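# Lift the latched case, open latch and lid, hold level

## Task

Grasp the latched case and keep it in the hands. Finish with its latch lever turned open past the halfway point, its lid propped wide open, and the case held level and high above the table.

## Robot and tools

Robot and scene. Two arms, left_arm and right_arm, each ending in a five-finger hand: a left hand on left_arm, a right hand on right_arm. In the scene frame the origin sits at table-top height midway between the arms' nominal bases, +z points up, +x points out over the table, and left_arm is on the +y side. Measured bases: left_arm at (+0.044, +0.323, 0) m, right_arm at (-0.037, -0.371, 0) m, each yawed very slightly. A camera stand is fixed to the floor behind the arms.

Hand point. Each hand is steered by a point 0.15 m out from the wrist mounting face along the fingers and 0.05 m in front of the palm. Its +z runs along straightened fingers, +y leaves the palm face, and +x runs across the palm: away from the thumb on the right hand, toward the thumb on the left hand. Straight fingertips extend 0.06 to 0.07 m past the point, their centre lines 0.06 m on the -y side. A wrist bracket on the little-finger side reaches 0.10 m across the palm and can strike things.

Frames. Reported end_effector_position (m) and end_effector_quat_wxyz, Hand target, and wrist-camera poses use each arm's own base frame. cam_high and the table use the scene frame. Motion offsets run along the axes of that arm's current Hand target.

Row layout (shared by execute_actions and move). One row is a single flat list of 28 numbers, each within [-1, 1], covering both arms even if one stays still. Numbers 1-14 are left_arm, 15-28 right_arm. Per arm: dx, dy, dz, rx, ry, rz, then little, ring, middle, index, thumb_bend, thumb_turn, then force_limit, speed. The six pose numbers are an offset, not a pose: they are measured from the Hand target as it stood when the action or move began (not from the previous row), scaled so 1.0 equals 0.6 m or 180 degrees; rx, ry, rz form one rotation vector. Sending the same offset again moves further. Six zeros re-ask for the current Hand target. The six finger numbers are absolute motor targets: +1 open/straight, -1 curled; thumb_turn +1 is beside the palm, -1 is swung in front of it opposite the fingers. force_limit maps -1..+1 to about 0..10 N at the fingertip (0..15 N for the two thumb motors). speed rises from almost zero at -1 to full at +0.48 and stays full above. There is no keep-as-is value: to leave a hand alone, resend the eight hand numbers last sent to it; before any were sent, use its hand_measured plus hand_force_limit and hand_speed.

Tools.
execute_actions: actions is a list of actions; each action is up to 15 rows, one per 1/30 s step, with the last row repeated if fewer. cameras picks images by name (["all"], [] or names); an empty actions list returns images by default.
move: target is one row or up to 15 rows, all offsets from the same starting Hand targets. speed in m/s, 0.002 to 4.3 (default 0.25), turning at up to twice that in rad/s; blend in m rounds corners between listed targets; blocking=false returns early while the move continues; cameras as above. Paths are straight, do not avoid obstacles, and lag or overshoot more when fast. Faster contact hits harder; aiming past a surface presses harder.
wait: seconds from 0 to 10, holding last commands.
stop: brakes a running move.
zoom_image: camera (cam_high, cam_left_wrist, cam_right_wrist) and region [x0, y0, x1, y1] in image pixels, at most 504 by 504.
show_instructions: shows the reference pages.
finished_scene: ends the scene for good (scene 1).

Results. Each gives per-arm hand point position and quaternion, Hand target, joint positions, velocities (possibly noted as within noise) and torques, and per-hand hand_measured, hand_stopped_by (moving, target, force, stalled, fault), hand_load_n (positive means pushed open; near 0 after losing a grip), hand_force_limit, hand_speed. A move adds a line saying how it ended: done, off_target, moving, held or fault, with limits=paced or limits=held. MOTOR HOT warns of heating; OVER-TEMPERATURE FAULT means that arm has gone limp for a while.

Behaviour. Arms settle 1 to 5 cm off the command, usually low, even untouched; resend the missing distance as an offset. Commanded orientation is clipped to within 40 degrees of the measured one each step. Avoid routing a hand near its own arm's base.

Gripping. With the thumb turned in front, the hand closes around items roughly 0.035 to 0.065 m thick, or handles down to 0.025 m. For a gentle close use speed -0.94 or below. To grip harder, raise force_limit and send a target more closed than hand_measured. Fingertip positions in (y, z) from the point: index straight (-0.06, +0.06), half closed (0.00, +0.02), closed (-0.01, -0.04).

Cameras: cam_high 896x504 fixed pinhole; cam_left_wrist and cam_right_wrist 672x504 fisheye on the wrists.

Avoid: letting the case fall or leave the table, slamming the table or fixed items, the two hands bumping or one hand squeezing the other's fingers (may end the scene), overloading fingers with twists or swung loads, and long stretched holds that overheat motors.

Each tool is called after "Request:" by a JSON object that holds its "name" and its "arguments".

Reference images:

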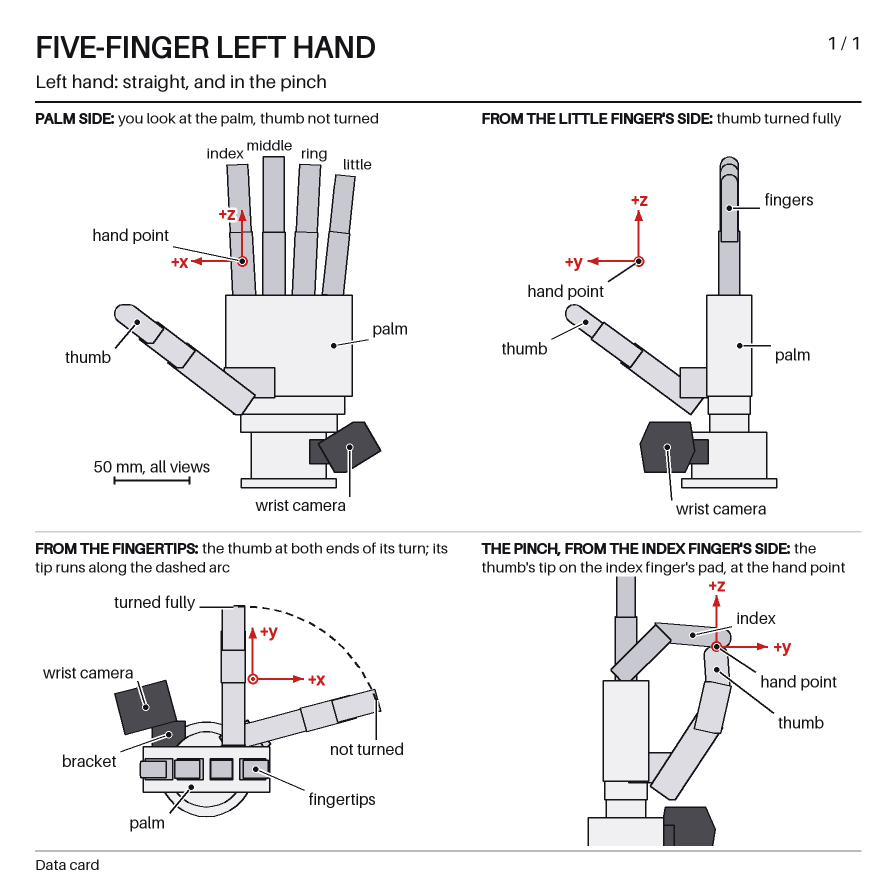

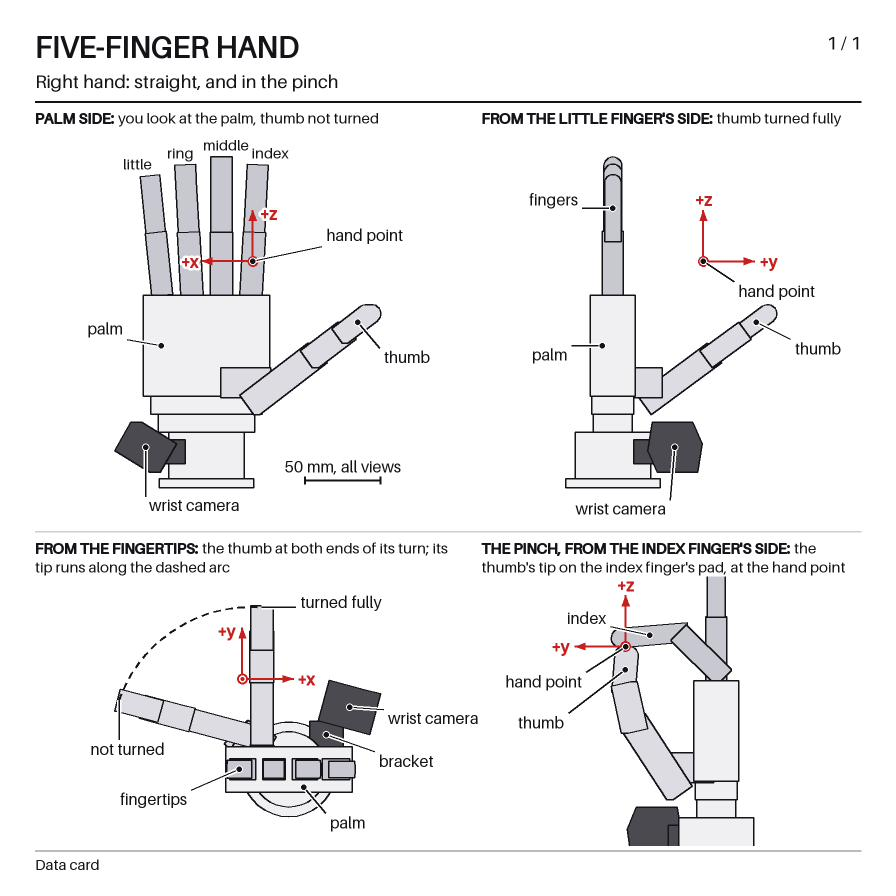

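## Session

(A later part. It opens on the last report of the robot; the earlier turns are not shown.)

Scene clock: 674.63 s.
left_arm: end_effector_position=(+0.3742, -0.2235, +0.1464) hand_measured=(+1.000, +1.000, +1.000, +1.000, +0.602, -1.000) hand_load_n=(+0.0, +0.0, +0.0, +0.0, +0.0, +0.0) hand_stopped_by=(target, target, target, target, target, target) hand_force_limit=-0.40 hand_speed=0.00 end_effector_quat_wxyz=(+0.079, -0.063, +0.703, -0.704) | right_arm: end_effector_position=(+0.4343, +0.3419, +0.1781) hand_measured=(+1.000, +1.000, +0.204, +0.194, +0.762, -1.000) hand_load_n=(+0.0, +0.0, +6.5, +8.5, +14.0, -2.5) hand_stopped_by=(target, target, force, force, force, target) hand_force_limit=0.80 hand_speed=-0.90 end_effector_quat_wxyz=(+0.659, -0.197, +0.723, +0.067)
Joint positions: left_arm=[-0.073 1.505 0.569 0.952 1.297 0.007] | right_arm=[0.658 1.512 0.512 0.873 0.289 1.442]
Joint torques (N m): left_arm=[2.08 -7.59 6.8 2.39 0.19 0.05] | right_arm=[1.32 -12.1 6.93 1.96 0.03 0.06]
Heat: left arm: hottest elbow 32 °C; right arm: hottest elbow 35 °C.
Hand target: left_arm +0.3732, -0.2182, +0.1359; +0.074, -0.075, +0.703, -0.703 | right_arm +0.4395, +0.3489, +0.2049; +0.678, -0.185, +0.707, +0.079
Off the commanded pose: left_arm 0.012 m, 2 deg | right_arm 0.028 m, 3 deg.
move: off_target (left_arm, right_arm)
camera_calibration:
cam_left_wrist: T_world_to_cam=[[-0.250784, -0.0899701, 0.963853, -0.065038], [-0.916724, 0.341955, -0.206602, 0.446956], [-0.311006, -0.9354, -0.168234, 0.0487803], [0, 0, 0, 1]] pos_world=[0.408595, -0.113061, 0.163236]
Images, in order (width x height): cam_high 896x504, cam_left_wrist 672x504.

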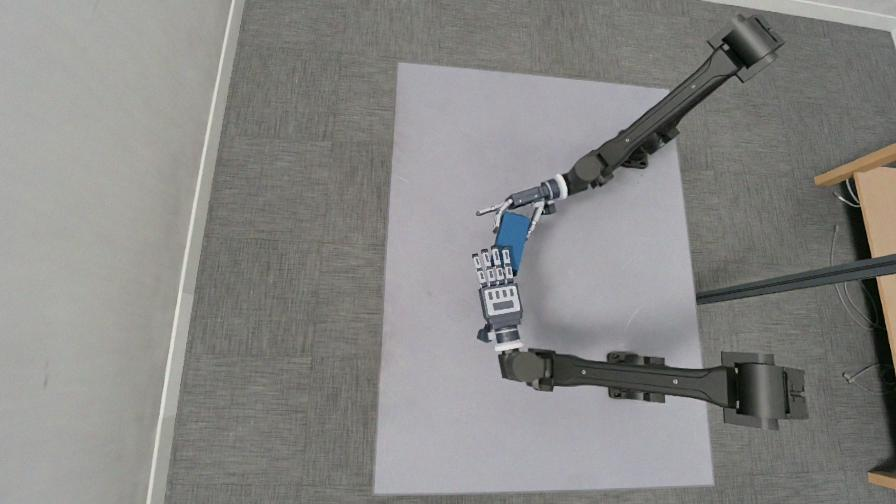

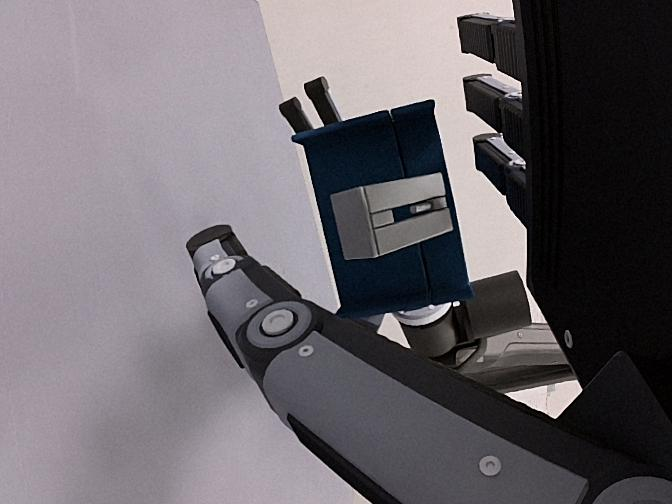

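Request:
{"name": "move", "arguments": {"target": [0.0193,0,0.0252,0,0,0,1,1,1,1.0,0.6,-1,-0.4,0.0,0,0,0,0,0,0,1,1,0.0,0.0,0.3,-1,0.8,-0.9], "speed": 0.05, "cameras": ["cam_left_wrist"]}}

Scene clock: 678.23 s.
left_arm: end_effector_position=(+0.3709, -0.2310, +0.1412) hand_measured=(+1.000, +1.000, +1.000, +1.000, +0.602, -1.000) hand_load_n=(+0.0, +0.0, +0.0, +0.0, +0.0, +0.0) hand_stopped_by=(target, target, target, target, target, target) hand_force_limit=-0.40 hand_speed=0.00 end_effector_quat_wxyz=(+0.081, -0.074, +0.703, -0.703) | right_arm: end_effector_position=(+0.4343, +0.3419, +0.1781) hand_measured=(+1.000, +1.000, +0.204, +0.194, +0.762, -1.000) hand_load_n=(+0.0, +0.0, +6.5, +8.5, +14.5, -2.5) hand_stopped_by=(target, target, force, force, force, target) hand_force_limit=0.80 hand_speed=-0.90 end_effector_quat_wxyz=(+0.659, -0.197, +0.723, +0.067)
Joint positions: left_arm=[-0.096 1.505 0.551 0.957 1.256 0.007] | right_arm=[0.658 1.512 0.512 0.873 0.289 1.442]
Joint torques (N m): left_arm=[-0.03 -9 6.76 2.4 -0.08 0.04] | right_arm=[1.38 -12.1 6.93 2.02 0.02 0.06]
Heat: left arm: hottest elbow 32 °C; right arm: hottest elbow 35 °C.
Hand target: left_arm +0.3649, -0.2355, +0.1359; +0.074, -0.075, +0.703, -0.703 | right_arm +0.4395, +0.3489, +0.2049; +0.678, -0.185, +0.707, +0.079
Off the commanded pose: left_arm 0.009 m, 1 deg | right_arm 0.028 m, 3 deg.
move: off_target (right_arm)
camera_calibration:
cam_left_wrist: T_world_to_cam=[[-0.236551, -0.0951512, 0.966949, -0.0684212], [-0.925534, 0.324926, -0.194446, 0.44307], [-0.295685, -0.940941, -0.164927, 0.0323154], [0, 0, 0, 1]] pos_world=[0.403447, -0.120069, 0.157643]
Images, in order (width x height): cam_left_wrist 672x504.

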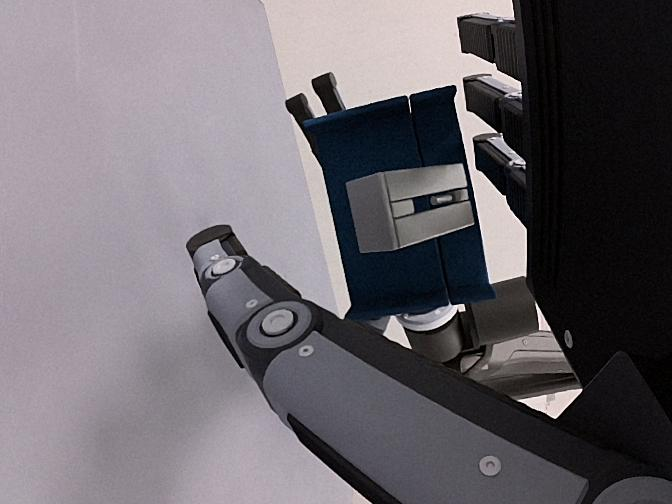

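Request:
{"name": "execute_actions", "arguments": {"actions": [[[0,0,0,0,0,0,1,1,1,0.5,0.15,-1,-0.6,-0.8,0,0,0,0,0,0,1,1,0.0,0.0,0.3,-1,0.8,-0.9]]], "cameras": ["cam_left_wrist","cam_right_wrist"]}}

Request:
{"name": "zoom_image", "arguments": {"camera": "cam_left_wrist", "region": [180, 60, 530, 340]}}

Scene clock: 680.87 s.
left_arm: end_effector_position=(+0.3709, -0.2314, +0.1417) hand_measured=(+1.000, +1.000, +1.000, +0.854, +0.150, -1.000) hand_load_n=(+0.0, +0.0, +0.0, +2.0, +0.0, +0.0) hand_stopped_by=(target, target, target, force, target, target) hand_force_limit=-0.60 hand_speed=-0.80 end_effector_quat_wxyz=(+0.082, -0.073, +0.702, -0.703) | right_arm: end_effector_position=(+0.4343, +0.3420, +0.1778) hand_measured=(+1.000, +1.000, +0.204, +0.194, +0.762, -1.000) hand_load_n=(+0.0, +0.0, +6.5, +8.5, +14.5, -3.0) hand_stopped_by=(target, target, force, force, force, target) hand_force_limit=0.80 hand_speed=-0.90 end_effector_quat_wxyz=(+0.659, -0.198, +0.723, +0.066)
Joint positions: left_arm=[-0.096 1.505 0.551 0.962 1.255 0.004] | right_arm=[0.658 1.512 0.512 0.872 0.289 1.44]
Joint torques (N m): left_arm=[0.32 -8.88 6.74 2.26 -0.07 0.05] | right_arm=[1.32 -12.04 6.93 2.06 0.01 0.08]
Heat: left arm: hottest elbow 32 °C; right arm: hottest elbow 35 °C.
Hand target: left_arm +0.3650, -0.2355, +0.1359; +0.074, -0.075, +0.703, -0.703 | right_arm +0.4395, +0.3489, +0.2048; +0.678, -0.185, +0.707, +0.079
Off the commanded pose: left_arm 0.009 m, 1 deg | right_arm 0.028 m, 4 deg.
Step readings (end_effector_position of left_arm | right_arm):
0: (+0.3710, -0.2310, +0.1412) | (+0.4343, +0.3419, +0.1781)
1: (+0.3710, -0.2310, +0.1412) | (+0.4343, +0.3419, +0.1781)
2: (+0.3710, -0.2310, +0.1412) | (+0.4343, +0.3419, +0.1781)
4: (+0.3710, -0.2310, +0.1412) | (+0.4343, +0.3419, +0.1781)
8: (+0.3710, -0.2310, +0.1412) | (+0.4343, +0.3419, +0.1781)
15: (+0.3710, -0.2314, +0.1417) | (+0.4343, +0.3420, +0.1778)
camera_calibration:
cam_left_wrist: T_world_to_cam=[[-0.239173, -0.0941198, 0.966404, -0.0676375], [-0.924891, 0.325074, -0.19724, 0.443559], [-0.295589, -0.940993, -0.1648, 0.0320793], [0, 0, 0, 1]] pos_world=[0.403549, -0.120369, 0.158139]
cam_right_wrist: T_world_to_cam=[[-0.377877, 0.853331, -0.359216, -0.0584944], [-0.505463, 0.134923, 0.852234, 0.0188202], [0.775704, 0.50361, 0.380343, -0.46542], [0, 0, 0, 1]] pos_world=[0.348437, 0.281766, 0.139968]
Images, in order (width x height): cam_left_wrist 672x504, cam_right_wrist 672x504.

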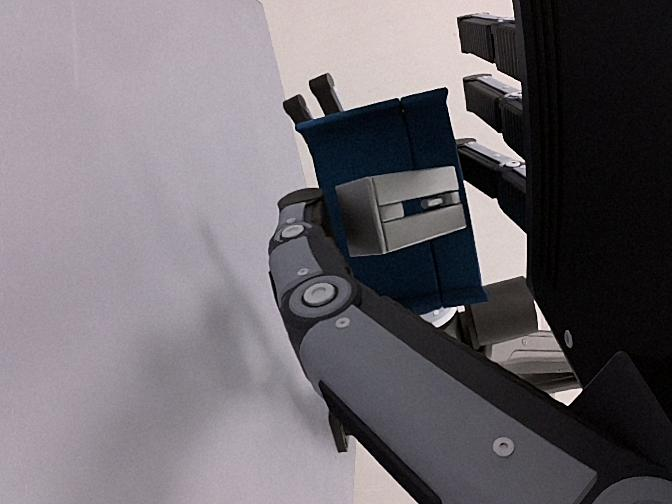

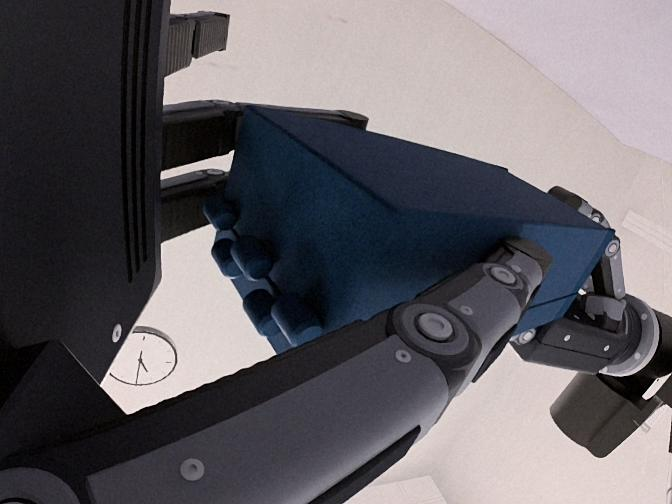

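Scaled by 1.440 from the camera's 672x504 image, which has a finer 960x720 frame.

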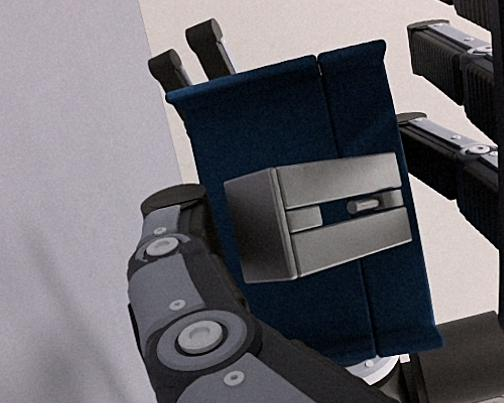

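Request:
{"name": "execute_actions", "arguments": {"actions": [[[0,0,0,0,0,0,1,1,1,0.5,-0.15,-1,-0.2,-0.8,0,0,0,0,0,0,1,1,0.0,0.0,0.3,-1,0.8,-0.9]]], "cameras": ["cam_left_wrist","cam_right_wrist"]}}

Request:
{"name": "zoom_image", "arguments": {"camera": "cam_left_wrist", "region": [180, 60, 530, 340]}}

Scene clock: 682.77 s.
left_arm: end_effector_position=(+0.3707, -0.2314, +0.1419) hand_measured=(+1.000, +1.000, +1.000, +0.856, -0.150, -1.000) hand_load_n=(+0.0, +0.0, +0.0, +4.5, +1.5, +0.5) hand_stopped_by=(target, target, target, force, target, target) hand_force_limit=-0.20 hand_speed=-0.80 end_effector_quat_wxyz=(+0.080, -0.074, +0.702, -0.703) | right_arm: end_effector_position=(+0.4343, +0.3420, +0.1778) hand_measured=(+1.000, +1.000, +0.204, +0.194, +0.762, -1.000) hand_load_n=(+0.0, +0.0, +6.5, +9.0, +14.5, -3.0) hand_stopped_by=(target, target, force, force, force, target) hand_force_limit=0.80 hand_speed=-0.90 end_effector_quat_wxyz=(+0.659, -0.198, +0.723, +0.066)
Joint positions: left_arm=[-0.096 1.505 0.551 0.962 1.255 0] | right_arm=[0.658 1.512 0.512 0.872 0.289 1.44]
Joint torques (N m): left_arm=[-0.15 -8.82 6.76 2.29 -0.08 0.11] | right_arm=[1.49 -12.04 6.91 2.06 0.02 0.08]
Heat: left arm: hottest elbow 32 °C; right arm: hottest elbow 35 °C.
Hand target: left_arm +0.3650, -0.2355, +0.1359; +0.074, -0.075, +0.703, -0.703 | right_arm +0.4395, +0.3489, +0.2048; +0.678, -0.185, +0.707, +0.079
Off the commanded pose: left_arm 0.009 m, 1 deg | right_arm 0.028 m, 4 deg.
Step readings (end_effector_position of left_arm | right_arm):
0: (+0.3709, -0.2314, +0.1417) | (+0.4343, +0.3420, +0.1778)
1: (+0.3709, -0.2314, +0.1417) | (+0.4343, +0.3420, +0.1778)
2: (+0.3709, -0.2314, +0.1417) | (+0.4343, +0.3420, +0.1778)
4: (+0.3709, -0.2314, +0.1417) | (+0.4343, +0.3420, +0.1778)
8: (+0.3709, -0.2314, +0.1417) | (+0.4343, +0.3420, +0.1778)
15: (+0.3708, -0.2314, +0.1418) | (+0.4343, +0.3420, +0.1778)
camera_calibration:
cam_left_wrist: T_world_to_cam=[[-0.234881, -0.093219, 0.967544, -0.0693922], [-0.925749, 0.324922, -0.19343, 0.443078], [-0.296345, -0.941135, -0.162615, 0.0319452], [0, 0, 0, 1]] pos_world=[0.403346, -0.12037, 0.158039]
cam_right_wrist: T_world_to_cam=[[-0.377877, 0.853331, -0.359216, -0.0584944], [-0.505463, 0.134923, 0.852234, 0.0188202], [0.775704, 0.50361, 0.380343, -0.46542], [0, 0, 0, 1]] pos_world=[0.348437, 0.281766, 0.139968]
Images, in order (width x height): cam_left_wrist 672x504, cam_right_wrist 672x504.

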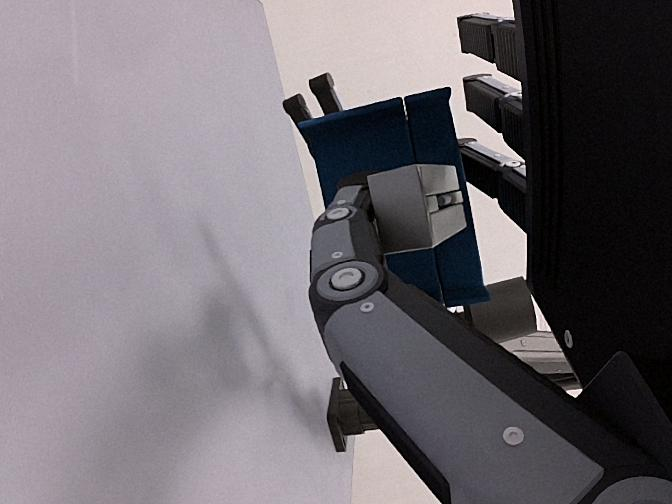

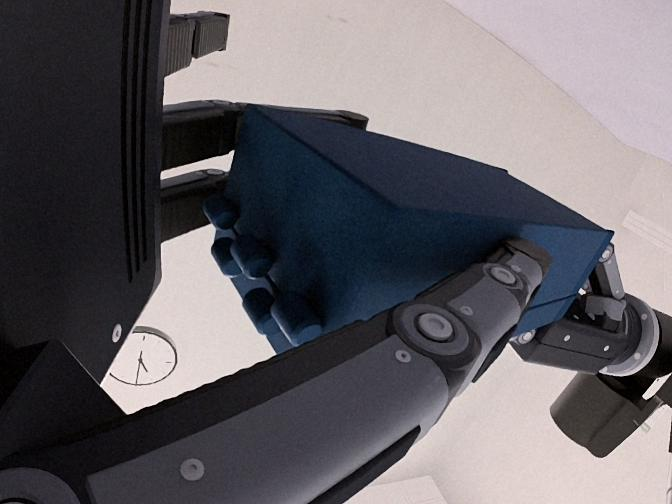

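Scaled by 1.440 from the camera's 672x504 image, which has a finer 960x720 frame.

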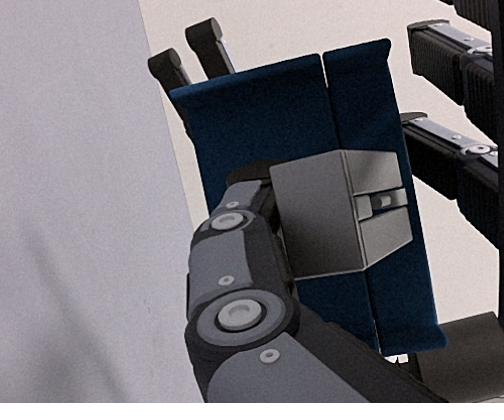

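Request:
{"name": "execute_actions", "arguments": {"actions": [[[0,0,0,0,0,0,1,1,1,0.5,-0.45,-1,-0.2,-0.8,0,0,0,0,0,0,1,1,0.0,0.0,0.3,-1,0.8,-0.9]]], "cameras": ["cam_left_wrist","cam_right_wrist"]}}

Request:
{"name": "zoom_image", "arguments": {"camera": "cam_left_wrist", "region": [180, 60, 530, 340]}}

Scene clock: 684.70 s.
left_arm: end_effector_position=(+0.3707, -0.2314, +0.1419) hand_measured=(+1.000, +1.000, +1.000, +0.854, -0.450, -1.000) hand_load_n=(+0.0, -0.5, +0.0, +2.0, +0.5, +0.0) hand_stopped_by=(target, target, target, force, target, target) hand_force_limit=-0.20 hand_speed=-0.80 end_effector_quat_wxyz=(+0.080, -0.074, +0.702, -0.703) | right_arm: end_effector_position=(+0.4343, +0.3420, +0.1778) hand_measured=(+1.000, +1.000, +0.204, +0.194, +0.762, -1.000) hand_load_n=(+0.0, +0.0, +6.5, +8.5, +14.5, -3.0) hand_stopped_by=(target, target, force, force, force, target) hand_force_limit=0.80 hand_speed=-0.90 end_effector_quat_wxyz=(+0.659, -0.198, +0.723, +0.066)
Joint positions: left_arm=[-0.096 1.505 0.551 0.962 1.255 0] | right_arm=[0.658 1.512 0.512 0.872 0.289 1.44]
Joint torques (N m): left_arm=[0.15 -8.94 6.72 2.29 -0.08 0.11] | right_arm=[1.44 -12.04 6.87 2.03 0.02 0.08]
Heat: left arm: hottest elbow 32 °C; right arm: hottest elbow 35 °C.
Hand target: left_arm +0.3650, -0.2355, +0.1359; +0.074, -0.075, +0.703, -0.703 | right_arm +0.4395, +0.3489, +0.2048; +0.678, -0.185, +0.707, +0.079
Off the commanded pose: left_arm 0.009 m, 1 deg | right_arm 0.028 m, 4 deg.
Step readings (end_effector_position of left_arm | right_arm):
0: (+0.3707, -0.2314, +0.1419) | (+0.4343, +0.3420, +0.1778)
1: (+0.3707, -0.2314, +0.1419) | (+0.4343, +0.3420, +0.1778)
2: (+0.3707, -0.2314, +0.1419) | (+0.4343, +0.3420, +0.1778)
4: (+0.3707, -0.2314, +0.1419) | (+0.4343, +0.3420, +0.1778)
8: (+0.3707, -0.2314, +0.1419) | (+0.4343, +0.3420, +0.1778)
15: (+0.3707, -0.2314, +0.1419) | (+0.4343, +0.3420, +0.1778)
camera_calibration:
cam_left_wrist: T_world_to_cam=[[-0.234881, -0.093219, 0.967544, -0.0693922], [-0.925749, 0.324922, -0.19343, 0.443078], [-0.296345, -0.941135, -0.162615, 0.0319452], [0, 0, 0, 1]] pos_world=[0.403346, -0.12037, 0.158039]
cam_right_wrist: T_world_to_cam=[[-0.377877, 0.853331, -0.359216, -0.0584944], [-0.505463, 0.134923, 0.852234, 0.0188202], [0.775704, 0.50361, 0.380343, -0.46542], [0, 0, 0, 1]] pos_world=[0.348437, 0.281766, 0.139968]
Images, in order (width x height): cam_left_wrist 672x504, cam_right_wrist 672x504.

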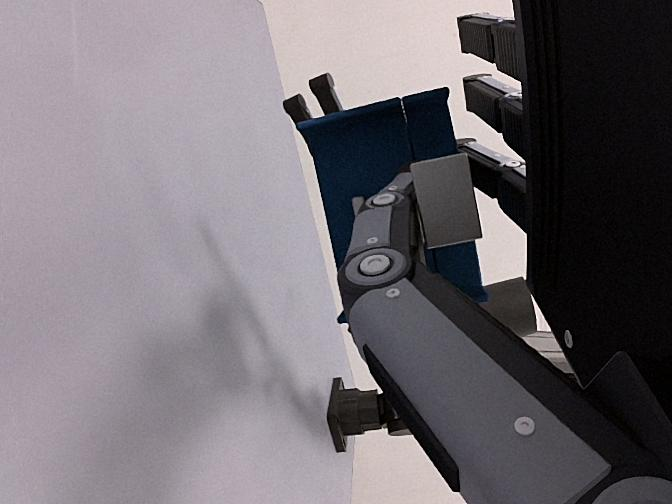

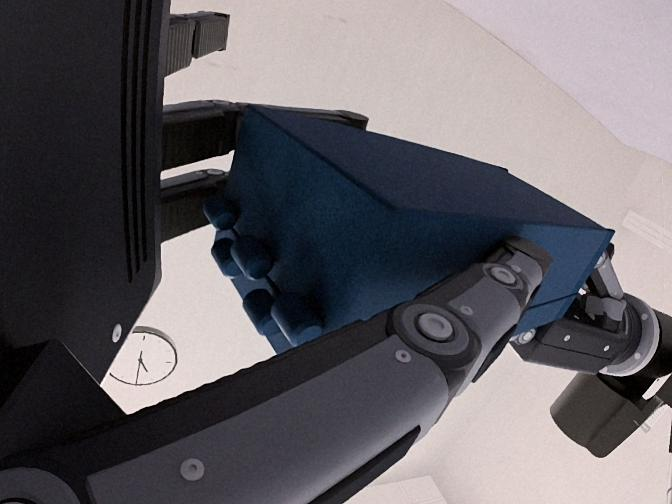

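Scaled by 1.440 from the camera's 672x504 image, which has a finer 960x720 frame.

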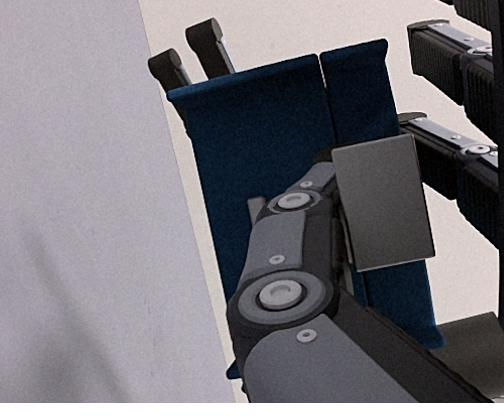

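Request:
{"name": "execute_actions", "arguments": {"actions": [[[0,0,0,0,0,0,1,1,1,0.5,-0.75,-1,-0.1,-0.8,0,0,0,0,0,0,1,1,0.0,0.0,0.3,-1,0.8,-0.9]]], "cameras": ["all"]}}

Scene clock: 689.00 s.
left_arm: end_effector_position=(+0.3706, -0.2315, +0.1421) hand_measured=(+1.000, +1.000, +1.000, +0.856, -0.576, -1.000) hand_load_n=(+0.0, +0.0, +0.0, +10.0, +7.5, +0.5) hand_stopped_by=(target, target, target, force, force, target) hand_force_limit=-0.10 hand_speed=-0.80 end_effector_quat_wxyz=(+0.080, -0.075, +0.702, -0.704) | right_arm: end_effector_position=(+0.4343, +0.3420, +0.1778) hand_measured=(+1.000, +1.000, +0.204, +0.194, +0.762, -1.000) hand_load_n=(+0.0, +0.0, +6.5, +8.5, +14.5, -2.5) hand_stopped_by=(target, target, force, force, force, target) hand_force_limit=0.80 hand_speed=-0.90 end_effector_quat_wxyz=(+0.659, -0.198, +0.723, +0.066)
Joint positions: left_arm=[-0.096 1.505 0.551 0.963 1.255 -0.002] | right_arm=[0.658 1.512 0.512 0.872 0.289 1.44]
Joint torques (N m): left_arm=[0.21 -8.88 6.64 2.24 -0.08 0.14] | right_arm=[1.49 -12.04 6.91 2.03 0.01 0.09]
Heat: left arm: hottest elbow 31 °C; right arm: hottest elbow 35 °C.
Hand target: left_arm +0.3650, -0.2355, +0.1359; +0.074, -0.075, +0.703, -0.703 | right_arm +0.4395, +0.3489, +0.2048; +0.678, -0.185, +0.707, +0.079
Off the commanded pose: left_arm 0.009 m, 1 deg | right_arm 0.028 m, 4 deg.
Step readings (end_effector_position of left_arm | right_arm):
0: (+0.3707, -0.2314, +0.1419) | (+0.4343, +0.3420, +0.1778)
1: (+0.3707, -0.2314, +0.1419) | (+0.4343, +0.3420, +0.1778)
2: (+0.3707, -0.2314, +0.1419) | (+0.4343, +0.3420, +0.1778)
4: (+0.3707, -0.2314, +0.1419) | (+0.4343, +0.3420, +0.1778)
8: (+0.3707, -0.2314, +0.1419) | (+0.4343, +0.3420, +0.1778)
15: (+0.3706, -0.2314, +0.1419) | (+0.4343, +0.3420, +0.1778)
camera_calibration:
cam_left_wrist: T_world_to_cam=[[-0.23414, -0.0926505, 0.967778, -0.0697882], [-0.925896, 0.324811, -0.192911, 0.443], [-0.296472, -0.94123, -0.161836, 0.0317537], [0, 0, 0, 1]] pos_world=[0.403246, -0.12047, 0.158138]
cam_right_wrist: T_world_to_cam=[[-0.377877, 0.853331, -0.359216, -0.0584944], [-0.505463, 0.134923, 0.852234, 0.0188202], [0.775704, 0.50361, 0.380343, -0.46542], [0, 0, 0, 1]] pos_world=[0.348437, 0.281766, 0.139968]

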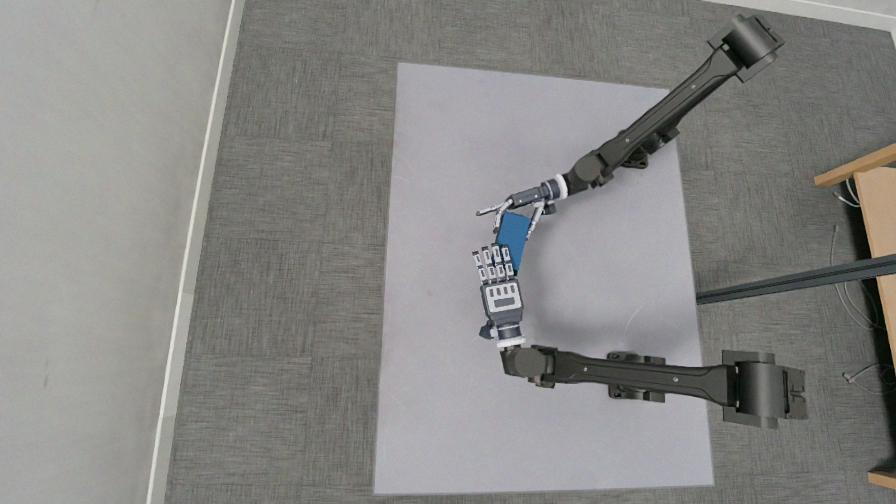

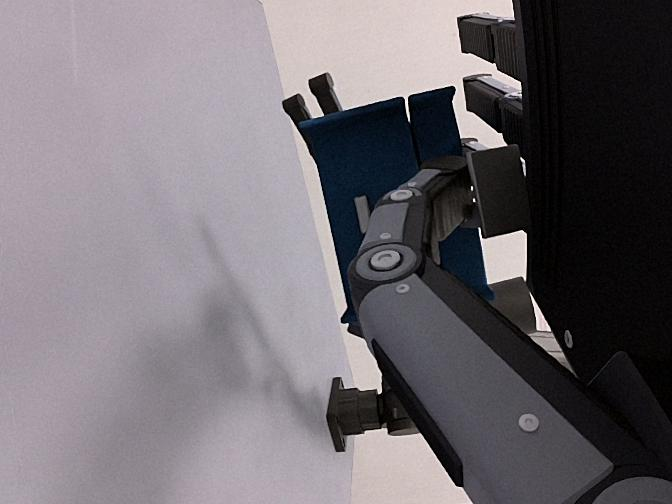

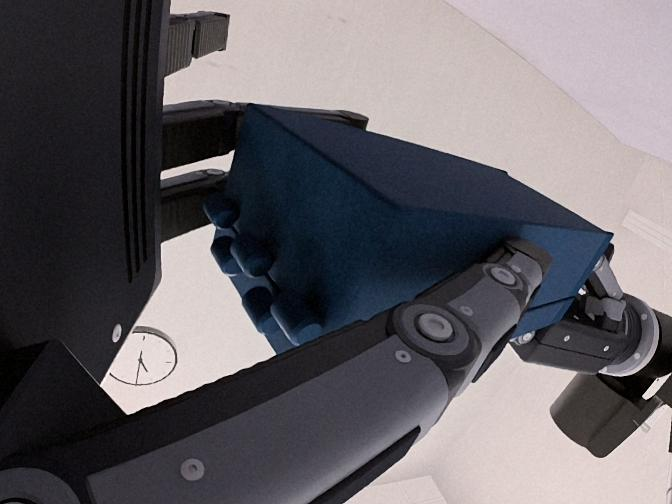

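Request:
{"name": "zoom_image", "arguments": {"camera": "cam_left_wrist", "region": [270, 60, 570, 360]}}

Scaled by 1.680 from the camera's 672x504 image, which has a finer 960x720 frame.

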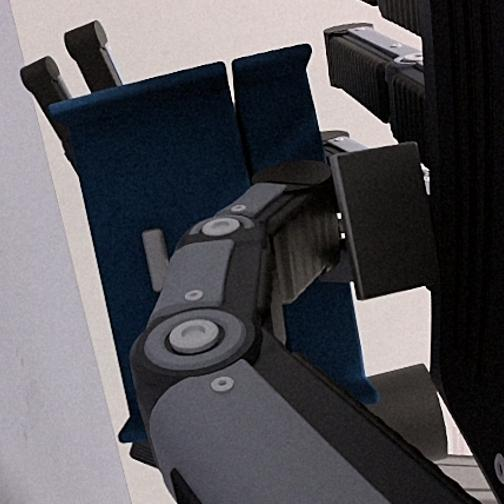

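Request:
{"name": "execute_actions", "arguments": {"actions": [[[0,0,0,0,0,0,1,1,1,0.95,-0.75,-1,-0.1,-0.8,0,0,0,0,0,0,1,1,0.0,0.0,0.3,-1,0.8,-0.9]]], "cameras": ["cam_left_wrist"]}}

Scene clock: 705.57 s.
left_arm: end_effector_position=(+0.3700, -0.2314, +0.1413) hand_measured=(+1.000, +1.000, +1.000, +0.950, -0.576, -1.000) hand_load_n=(+0.0, -0.5, +0.0, +0.0, +3.0, +0.5) hand_stopped_by=(target, target, target, target, force, target) hand_force_limit=-0.10 hand_speed=-0.80 end_effector_quat_wxyz=(+0.079, -0.076, +0.702, -0.703) | right_arm: end_effector_position=(+0.4342, +0.3420, +0.1780) hand_measured=(+1.000, +1.000, +0.204, +0.194, +0.762, -1.000) hand_load_n=(+0.0, +0.0, +6.5, +8.5, +14.5, -2.5) hand_stopped_by=(target, target, force, force, force, target) hand_force_limit=0.80 hand_speed=-0.90 end_effector_quat_wxyz=(+0.659, -0.198, +0.723, +0.066)
Joint positions: left_arm=[-0.096 1.505 0.549 0.963 1.254 -0.002] | right_arm=[0.658 1.512 0.512 0.872 0.288 1.44]
Joint torques (N m): left_arm=[0.03 -8.64 6.84 2.26 -0.05 0.12] | right_arm=[1.26 -12.04 6.93 2.02 0.03 0.08]
Heat: left arm: hottest elbow 31 °C; right arm: hottest elbow 35 °C.
Hand target: left_arm +0.3651, -0.2355, +0.1359; +0.074, -0.075, +0.703, -0.703 | right_arm +0.4395, +0.3489, +0.2048; +0.678, -0.185, +0.707, +0.079
Off the commanded pose: left_arm 0.008 m, 1 deg | right_arm 0.028 m, 4 deg.
Step readings (end_effector_position of left_arm | right_arm):
0: (+0.3706, -0.2315, +0.1421) | (+0.4343, +0.3420, +0.1778)
1: (+0.3706, -0.2315, +0.1421) | (+0.4343, +0.3420, +0.1778)
2: (+0.3706, -0.2315, +0.1421) | (+0.4343, +0.3420, +0.1778)
4: (+0.3707, -0.2315, +0.1421) | (+0.4343, +0.3420, +0.1778)
8: (+0.3700, -0.2314, +0.1413) | (+0.4342, +0.3420, +0.1780)
15: (+0.3700, -0.2314, +0.1413) | (+0.4342, +0.3420, +0.1780)
camera_calibration:
cam_left_wrist: T_world_to_cam=[[-0.231835, -0.0932041, 0.96828, -0.0702352], [-0.926714, 0.323771, -0.190718, 0.441989], [-0.295725, -0.941533, -0.161435, 0.0312036], [0, 0, 0, 1]] pos_world=[0.402542, -0.12027, 0.15734]
Images, in order (width x height): cam_left_wrist 672x504.

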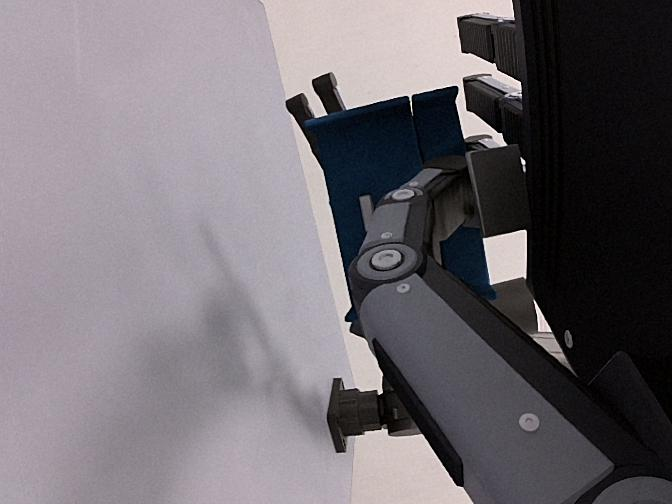

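Request:
{"name": "move", "arguments": {"target": [-0.0076,-0.0402,0.0042,0,0,0,1,1,1,0.95,-0.75,-1,-0.1,-0.8,0,0,0,0,0,0,1,1,0.0,0.0,0.3,-1,0.8,-0.9], "speed": 0.05, "cameras": ["cam_left_wrist"]}}

Scene clock: 707.07 s.
left_arm: end_effector_position=(+0.3660, -0.2311, +0.1452) hand_measured=(+1.000, +1.000, +1.000, +0.950, -0.578, -1.000) hand_load_n=(+0.0, +0.0, +0.0, +0.0, +3.0, +0.5) hand_stopped_by=(target, target, target, target, force, target) hand_force_limit=-0.10 hand_speed=-0.80 end_effector_quat_wxyz=(+0.067, -0.092, +0.705, -0.700) | right_arm: end_effector_position=(+0.4340, +0.3422, +0.1789) hand_measured=(+1.000, +1.000, +0.204, +0.194, +0.762, -1.000) hand_load_n=(+0.0, +0.0, +6.5, +8.5, +14.5, -2.5) hand_stopped_by=(target, target, force, force, force, target) hand_force_limit=0.80 hand_speed=-0.90 end_effector_quat_wxyz=(+0.660, -0.197, +0.722, +0.067)
Joint positions: left_arm=[-0.097 1.473 0.549 0.891 1.249 -0.002] | right_arm=[0.658 1.51 0.512 0.873 0.287 1.441]
Joint torques (N m): left_arm=[-0.03 -11.28 10.03 1.59 0.11 0.1] | right_arm=[1.38 -11.93 6.91 2.03 0.07 0.06]
Heat: left arm: hottest elbow 31 °C; right arm: hottest elbow 35 °C.
Hand target: left_arm +0.3701, -0.2369, +0.1600; +0.074, -0.075, +0.703, -0.703 | right_arm +0.4395, +0.3489, +0.2050; +0.678, -0.185, +0.706, +0.079
Off the commanded pose: left_arm 0.016 m, 2 deg | right_arm 0.027 m, 3 deg.
move: off_target (left_arm, right_arm)
camera_calibration:
cam_left_wrist: T_world_to_cam=[[-0.191503, -0.0980529, 0.976582, -0.092022], [-0.935198, 0.320207, -0.151238, 0.435541], [-0.297879, -0.94226, -0.153019, 0.0302635], [0, 0, 0, 1]] pos_world=[0.39871, -0.11997, 0.160368]
Images, in order (width x height): cam_left_wrist 672x504.

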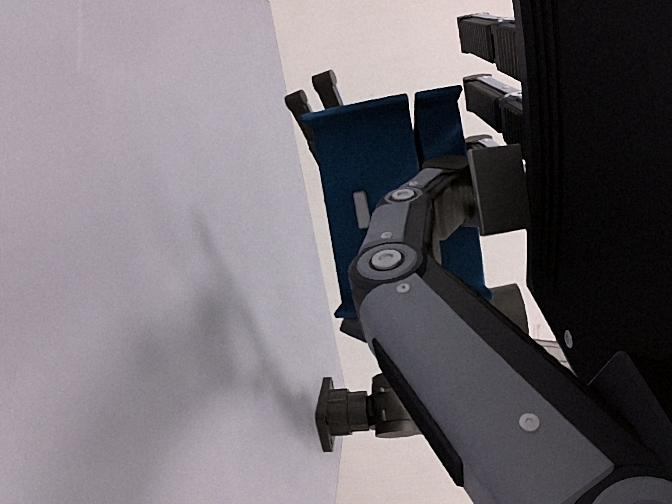

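Request:
{"name": "move", "arguments": {"target": [-0.0065,-0.05,0.0014,0,0,0,1,1,1,0.95,-0.75,-1,-0.1,-0.8,0,0,0,0,0,0,1,1,0.0,0.0,0.3,-1,0.8,-0.9], "speed": 0.05, "cameras": ["cam_left_wrist","cam_high"]}}

Scene clock: 708.83 s.
left_arm: end_effector_position=(+0.3619, -0.2306, +0.1654) hand_measured=(+1.000, +1.000, +1.000, +0.950, -0.578, -1.000) hand_load_n=(+0.0, +0.0, +0.0, +0.0, +3.0, +0.0) hand_stopped_by=(target, target, target, target, force, target) hand_force_limit=-0.10 hand_speed=-0.80 end_effector_quat_wxyz=(+0.060, -0.101, +0.706, -0.698) | right_arm: end_effector_position=(+0.4330, +0.3434, +0.1789) hand_measured=(+1.000, +1.000, +0.204, +0.194, +0.762, -1.000) hand_load_n=(+0.0, +0.0, +6.5, +8.0, +14.5, -3.0) hand_stopped_by=(target, target, force, force, force, target) hand_force_limit=0.80 hand_speed=-0.90 end_effector_quat_wxyz=(+0.659, -0.199, +0.722, +0.069)
Joint positions: left_arm=[-0.097 1.398 0.561 0.779 1.246 -0.002] | right_arm=[0.659 1.51 0.512 0.873 0.284 1.441]
Joint torques (N m): left_arm=[0.15 -10.46 13.23 1.62 0.3 0.08] | right_arm=[1.26 -11.99 6.93 1.99 0.22 0.06]
Heat: left arm: hottest elbow 31 °C; right arm: hottest elbow 35 °C.
Hand target: left_arm +0.3742, -0.2369, +0.1900; +0.074, -0.075, +0.703, -0.703 | right_arm +0.4396, +0.3489, +0.2050; +0.678, -0.185, +0.706, +0.079
Off the commanded pose: left_arm 0.028 m, 3 deg | right_arm 0.027 m, 3 deg.
move: off_target (left_arm, right_arm)
camera_calibration:
cam_left_wrist: T_world_to_cam=[[-0.168269, -0.100946, 0.980559, -0.122139], [-0.939443, 0.317701, -0.128507, 0.431749], [-0.298552, -0.942802, -0.148292, 0.0319533], [0, 0, 0, 1]] pos_world=[0.394591, -0.11937, 0.179985]
Images, in order (width x height): cam_high 896x504, cam_left_wrist 672x504.

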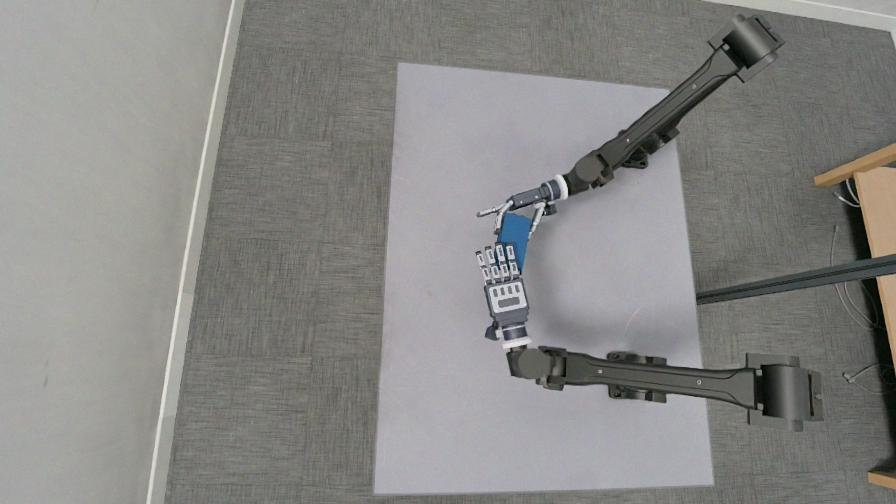

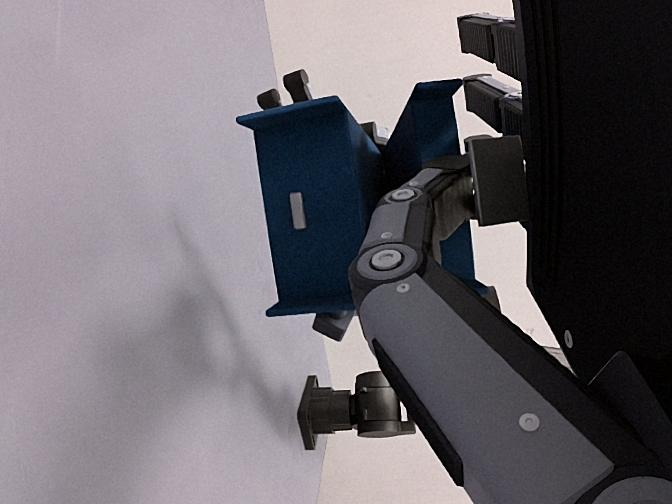

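Request:
{"name": "move", "arguments": {"target": [-0.0084,-0.05,0.0325,0,0,0,1,1,1,0.95,-0.75,-1,-0.1,-0.8,0,0,0,0,0,0,1,1,0.0,0.0,0.3,-1,0.8,-0.9], "speed": 0.05, "cameras": ["cam_left_wrist"]}}

Scene clock: 711.37 s.
left_arm: end_effector_position=(+0.3701, -0.2438, +0.1918) hand_measured=(+1.000, +1.000, +1.000, +0.950, -0.578, -1.000) hand_load_n=(+0.0, +0.0, +0.0, +0.0, +2.5, +0.5) hand_stopped_by=(target, target, target, target, force, target) hand_force_limit=-0.10 hand_speed=-0.80 end_effector_quat_wxyz=(+0.059, -0.102, +0.707, -0.697) | right_arm: end_effector_position=(+0.4360, +0.3397, +0.1792) hand_measured=(+1.000, +1.000, +0.204, +0.194, +0.762, -1.000) hand_load_n=(+0.0, +0.0, +5.5, +8.0, +15.0, -1.5) hand_stopped_by=(target, target, force, force, force, target) hand_force_limit=0.80 hand_speed=-0.90 end_effector_quat_wxyz=(+0.660, -0.192, +0.723, +0.064)
Joint positions: left_arm=[-0.132 1.352 0.617 0.674 1.212 -0.003] | right_arm=[0.656 1.51 0.512 0.873 0.299 1.446]
Joint torques (N m): left_arm=[-0.73 -10.29 14.69 1.63 -0.08 0.07] | right_arm=[1.55 -11.93 6.9 2.03 -0.33 0.02]
Heat: left arm: hottest elbow 31 °C; right arm: hottest elbow 35 °C.
Hand target: left_arm +0.3831, -0.2549, +0.2200; +0.074, -0.075, +0.703, -0.703 | right_arm +0.4395, +0.3489, +0.2050; +0.678, -0.185, +0.706, +0.079
Off the commanded pose: left_arm 0.033 m, 4 deg | right_arm 0.028 m, 3 deg.
move: off_target (left_arm, right_arm)
camera_calibration:
cam_left_wrist: T_world_to_cam=[[-0.16473, -0.103128, 0.980933, -0.149984], [-0.939891, 0.318008, -0.124405, 0.446468], [-0.299115, -0.942463, -0.149314, 0.0262914], [0, 0, 0, 1]] pos_world=[0.402789, -0.132669, 0.206592]
Images, in order (width x height): cam_left_wrist 672x504.

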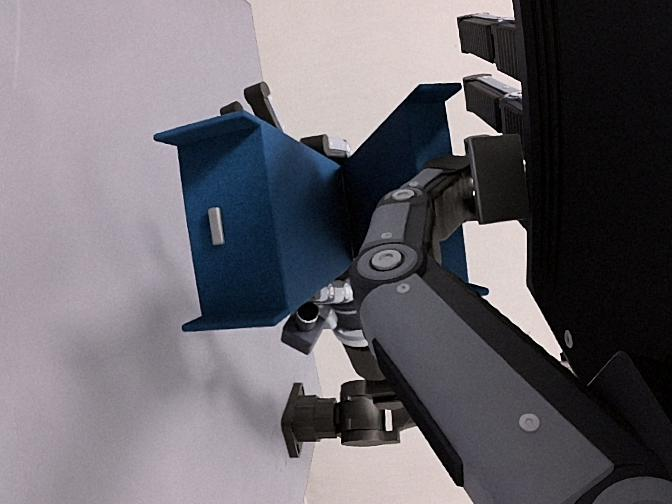

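Request:
{"name": "zoom_image", "arguments": {"camera": "cam_left_wrist", "region": [370, 70, 540, 320]}}

Scaled by 2.016 from the camera's 672x504 image, which has a finer 960x720 frame.

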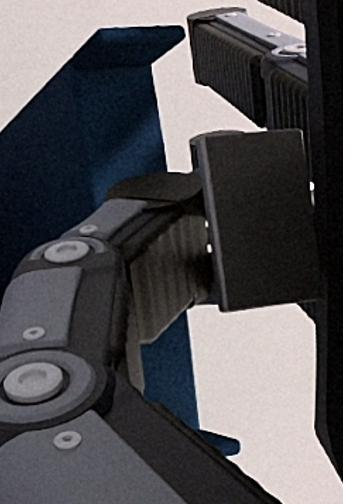

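Request:
{"name": "move", "arguments": {"target": [-0.0009,-0.055,0.0036,0,0,0,1,1,1,0.95,-0.05,-1,-0.1,-0.8,0,0,0,0,0,0,1,1,0.0,0.0,0.3,-1,0.8,-0.9], "speed": 0.03, "cameras": ["cam_left_wrist"]}}

Scene clock: 720.63 s.
left_arm: end_effector_position=(+0.3720, -0.2476, +0.2225) hand_measured=(+1.000, +1.000, +1.000, +0.950, -0.050, -1.000) hand_load_n=(+0.0, +0.0, +0.0, +0.0, +1.0, +0.0) hand_stopped_by=(target, target, target, target, target, target) hand_force_limit=-0.10 hand_speed=-0.80 end_effector_quat_wxyz=(+0.056, -0.102, +0.708, -0.697) | right_arm: end_effector_position=(+0.4357, +0.3401, +0.1792) hand_measured=(+1.000, +1.000, +0.204, +0.194, +0.762, -1.000) hand_load_n=(+0.0, +0.0, +5.0, +7.5, +15.0, -2.0) hand_stopped_by=(target, target, force, force, force, target) hand_force_limit=0.80 hand_speed=-0.90 end_effector_quat_wxyz=(+0.660, -0.192, +0.723, +0.065)
Joint positions: left_arm=[-0.141 1.291 0.667 0.562 1.206 -0.003] | right_arm=[0.656 1.51 0.512 0.873 0.296 1.446]
Joint torques (N m): left_arm=[-0.32 -9.93 15.68 1.51 -0.05 0.08] | right_arm=[1.49 -11.99 6.9 1.99 -0.24 0.02]
Heat: left arm: hottest elbow 32 °C; right arm: hottest elbow 35 °C.
Hand target: left_arm +0.3842, -0.2569, +0.2530; +0.074, -0.075, +0.703, -0.703 | right_arm +0.4395, +0.3489, +0.2050; +0.678, -0.185, +0.706, +0.079
Off the commanded pose: left_arm 0.034 m, 4 deg | right_arm 0.027 m, 3 deg.
move: off_target (left_arm, right_arm)
camera_calibration:
cam_left_wrist: T_world_to_cam=[[-0.162618, -0.103276, 0.981269, -0.18097], [-0.939103, 0.321321, -0.121812, 0.453169], [-0.302722, -0.941322, -0.149239, 0.0295703], [0, 0, 0, 1]] pos_world=[0.405095, -0.136467, 0.237195]
Images, in order (width x height): cam_left_wrist 672x504.

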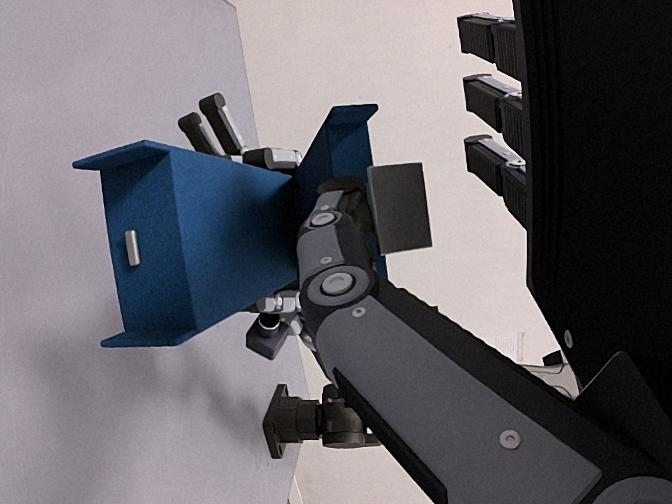

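Request:
{"name": "zoom_image", "arguments": {"camera": "cam_left_wrist", "region": [270, 80, 470, 320]}}

Scaled by 2.100 from the camera's 672x504 image, which has a finer 960x720 frame.

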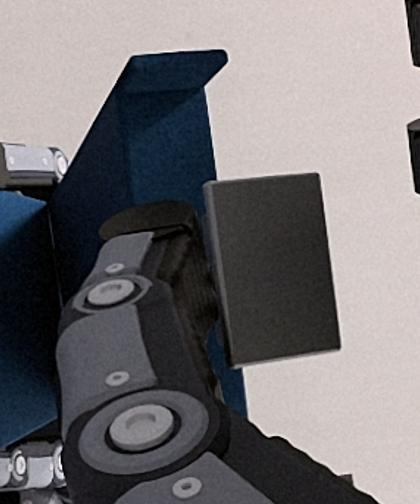

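Request:
{"name": "move", "arguments": {"target": [0.019,-0.0617,0.0292,0,0,0,1,1,1,0.95,-0.05,-1,-0.1,-0.8,0,0,0,0,0,0,1,1,0.0,0.0,0.3,-1,0.8,-0.9], "speed": 0.04, "cameras": ["cam_left_wrist"]}}

Scene clock: 725.47 s.
left_arm: end_effector_position=(+0.3658, -0.2672, +0.2540) hand_measured=(+1.000, +1.000, +1.000, +0.950, -0.050, -1.000) hand_load_n=(+0.0, +0.0, +0.0, +0.0, +1.5, +0.0) hand_stopped_by=(target, target, target, target, target, target) hand_force_limit=-0.10 hand_speed=-0.80 end_effector_quat_wxyz=(+0.053, -0.103, +0.710, -0.695) | right_arm: end_effector_position=(+0.4354, +0.3405, +0.1792) hand_measured=(+1.000, +1.000, +0.204, +0.194, +0.762, -1.000) hand_load_n=(+0.0, +0.0, +4.5, +7.0, +16.0, -2.0) hand_stopped_by=(target, target, force, force, force, target) hand_force_limit=0.80 hand_speed=-0.90 end_effector_quat_wxyz=(+0.660, -0.193, +0.723, +0.066)
Joint positions: left_arm=[-0.197 1.225 0.714 0.44 1.152 -0.003] | right_arm=[0.656 1.51 0.512 0.873 0.294 1.446]
Joint torques (N m): left_arm=[-0.32 -9.93 16.72 1.65 -0.05 0.08] | right_arm=[1.49 -11.81 6.93 2 -0.17 0.02]
Heat: left arm: hottest elbow 32 °C; right arm: hottest elbow 35 °C.
Hand target: left_arm +0.3768, -0.2764, +0.2901; +0.074, -0.075, +0.703, -0.703 | right_arm +0.4395, +0.3489, +0.2050; +0.678, -0.185, +0.706, +0.079
Off the commanded pose: left_arm 0.039 m, 4 deg | right_arm 0.027 m, 3 deg.
move: off_target (left_arm, right_arm)
camera_calibration:
cam_left_wrist: T_world_to_cam=[[-0.155238, -0.107881, 0.981969, -0.219032], [-0.939361, 0.323804, -0.112928, 0.45606], [-0.305782, -0.939954, -0.151606, 0.0160004], [0, 0, 0, 1]] pos_world=[0.399296, -0.156264, 0.26901]
Images, in order (width x height): cam_left_wrist 672x504.

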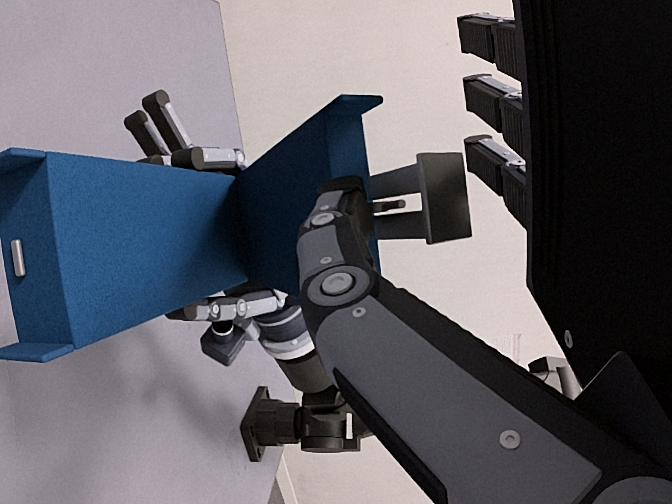

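Request:
{"name": "zoom_image", "arguments": {"camera": "cam_left_wrist", "region": [280, 80, 490, 290]}}

Scaled by 2.400 from the camera's 672x504 image, which has a finer 960x720 frame.

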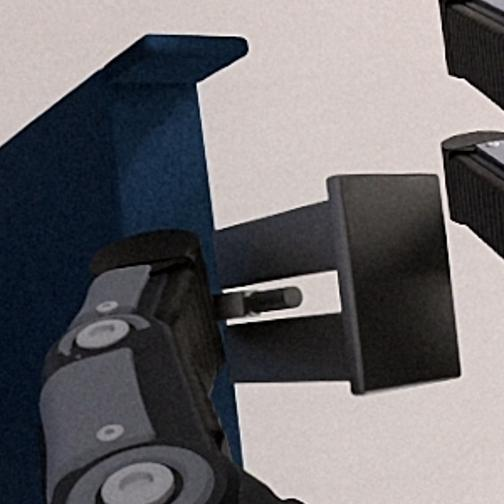

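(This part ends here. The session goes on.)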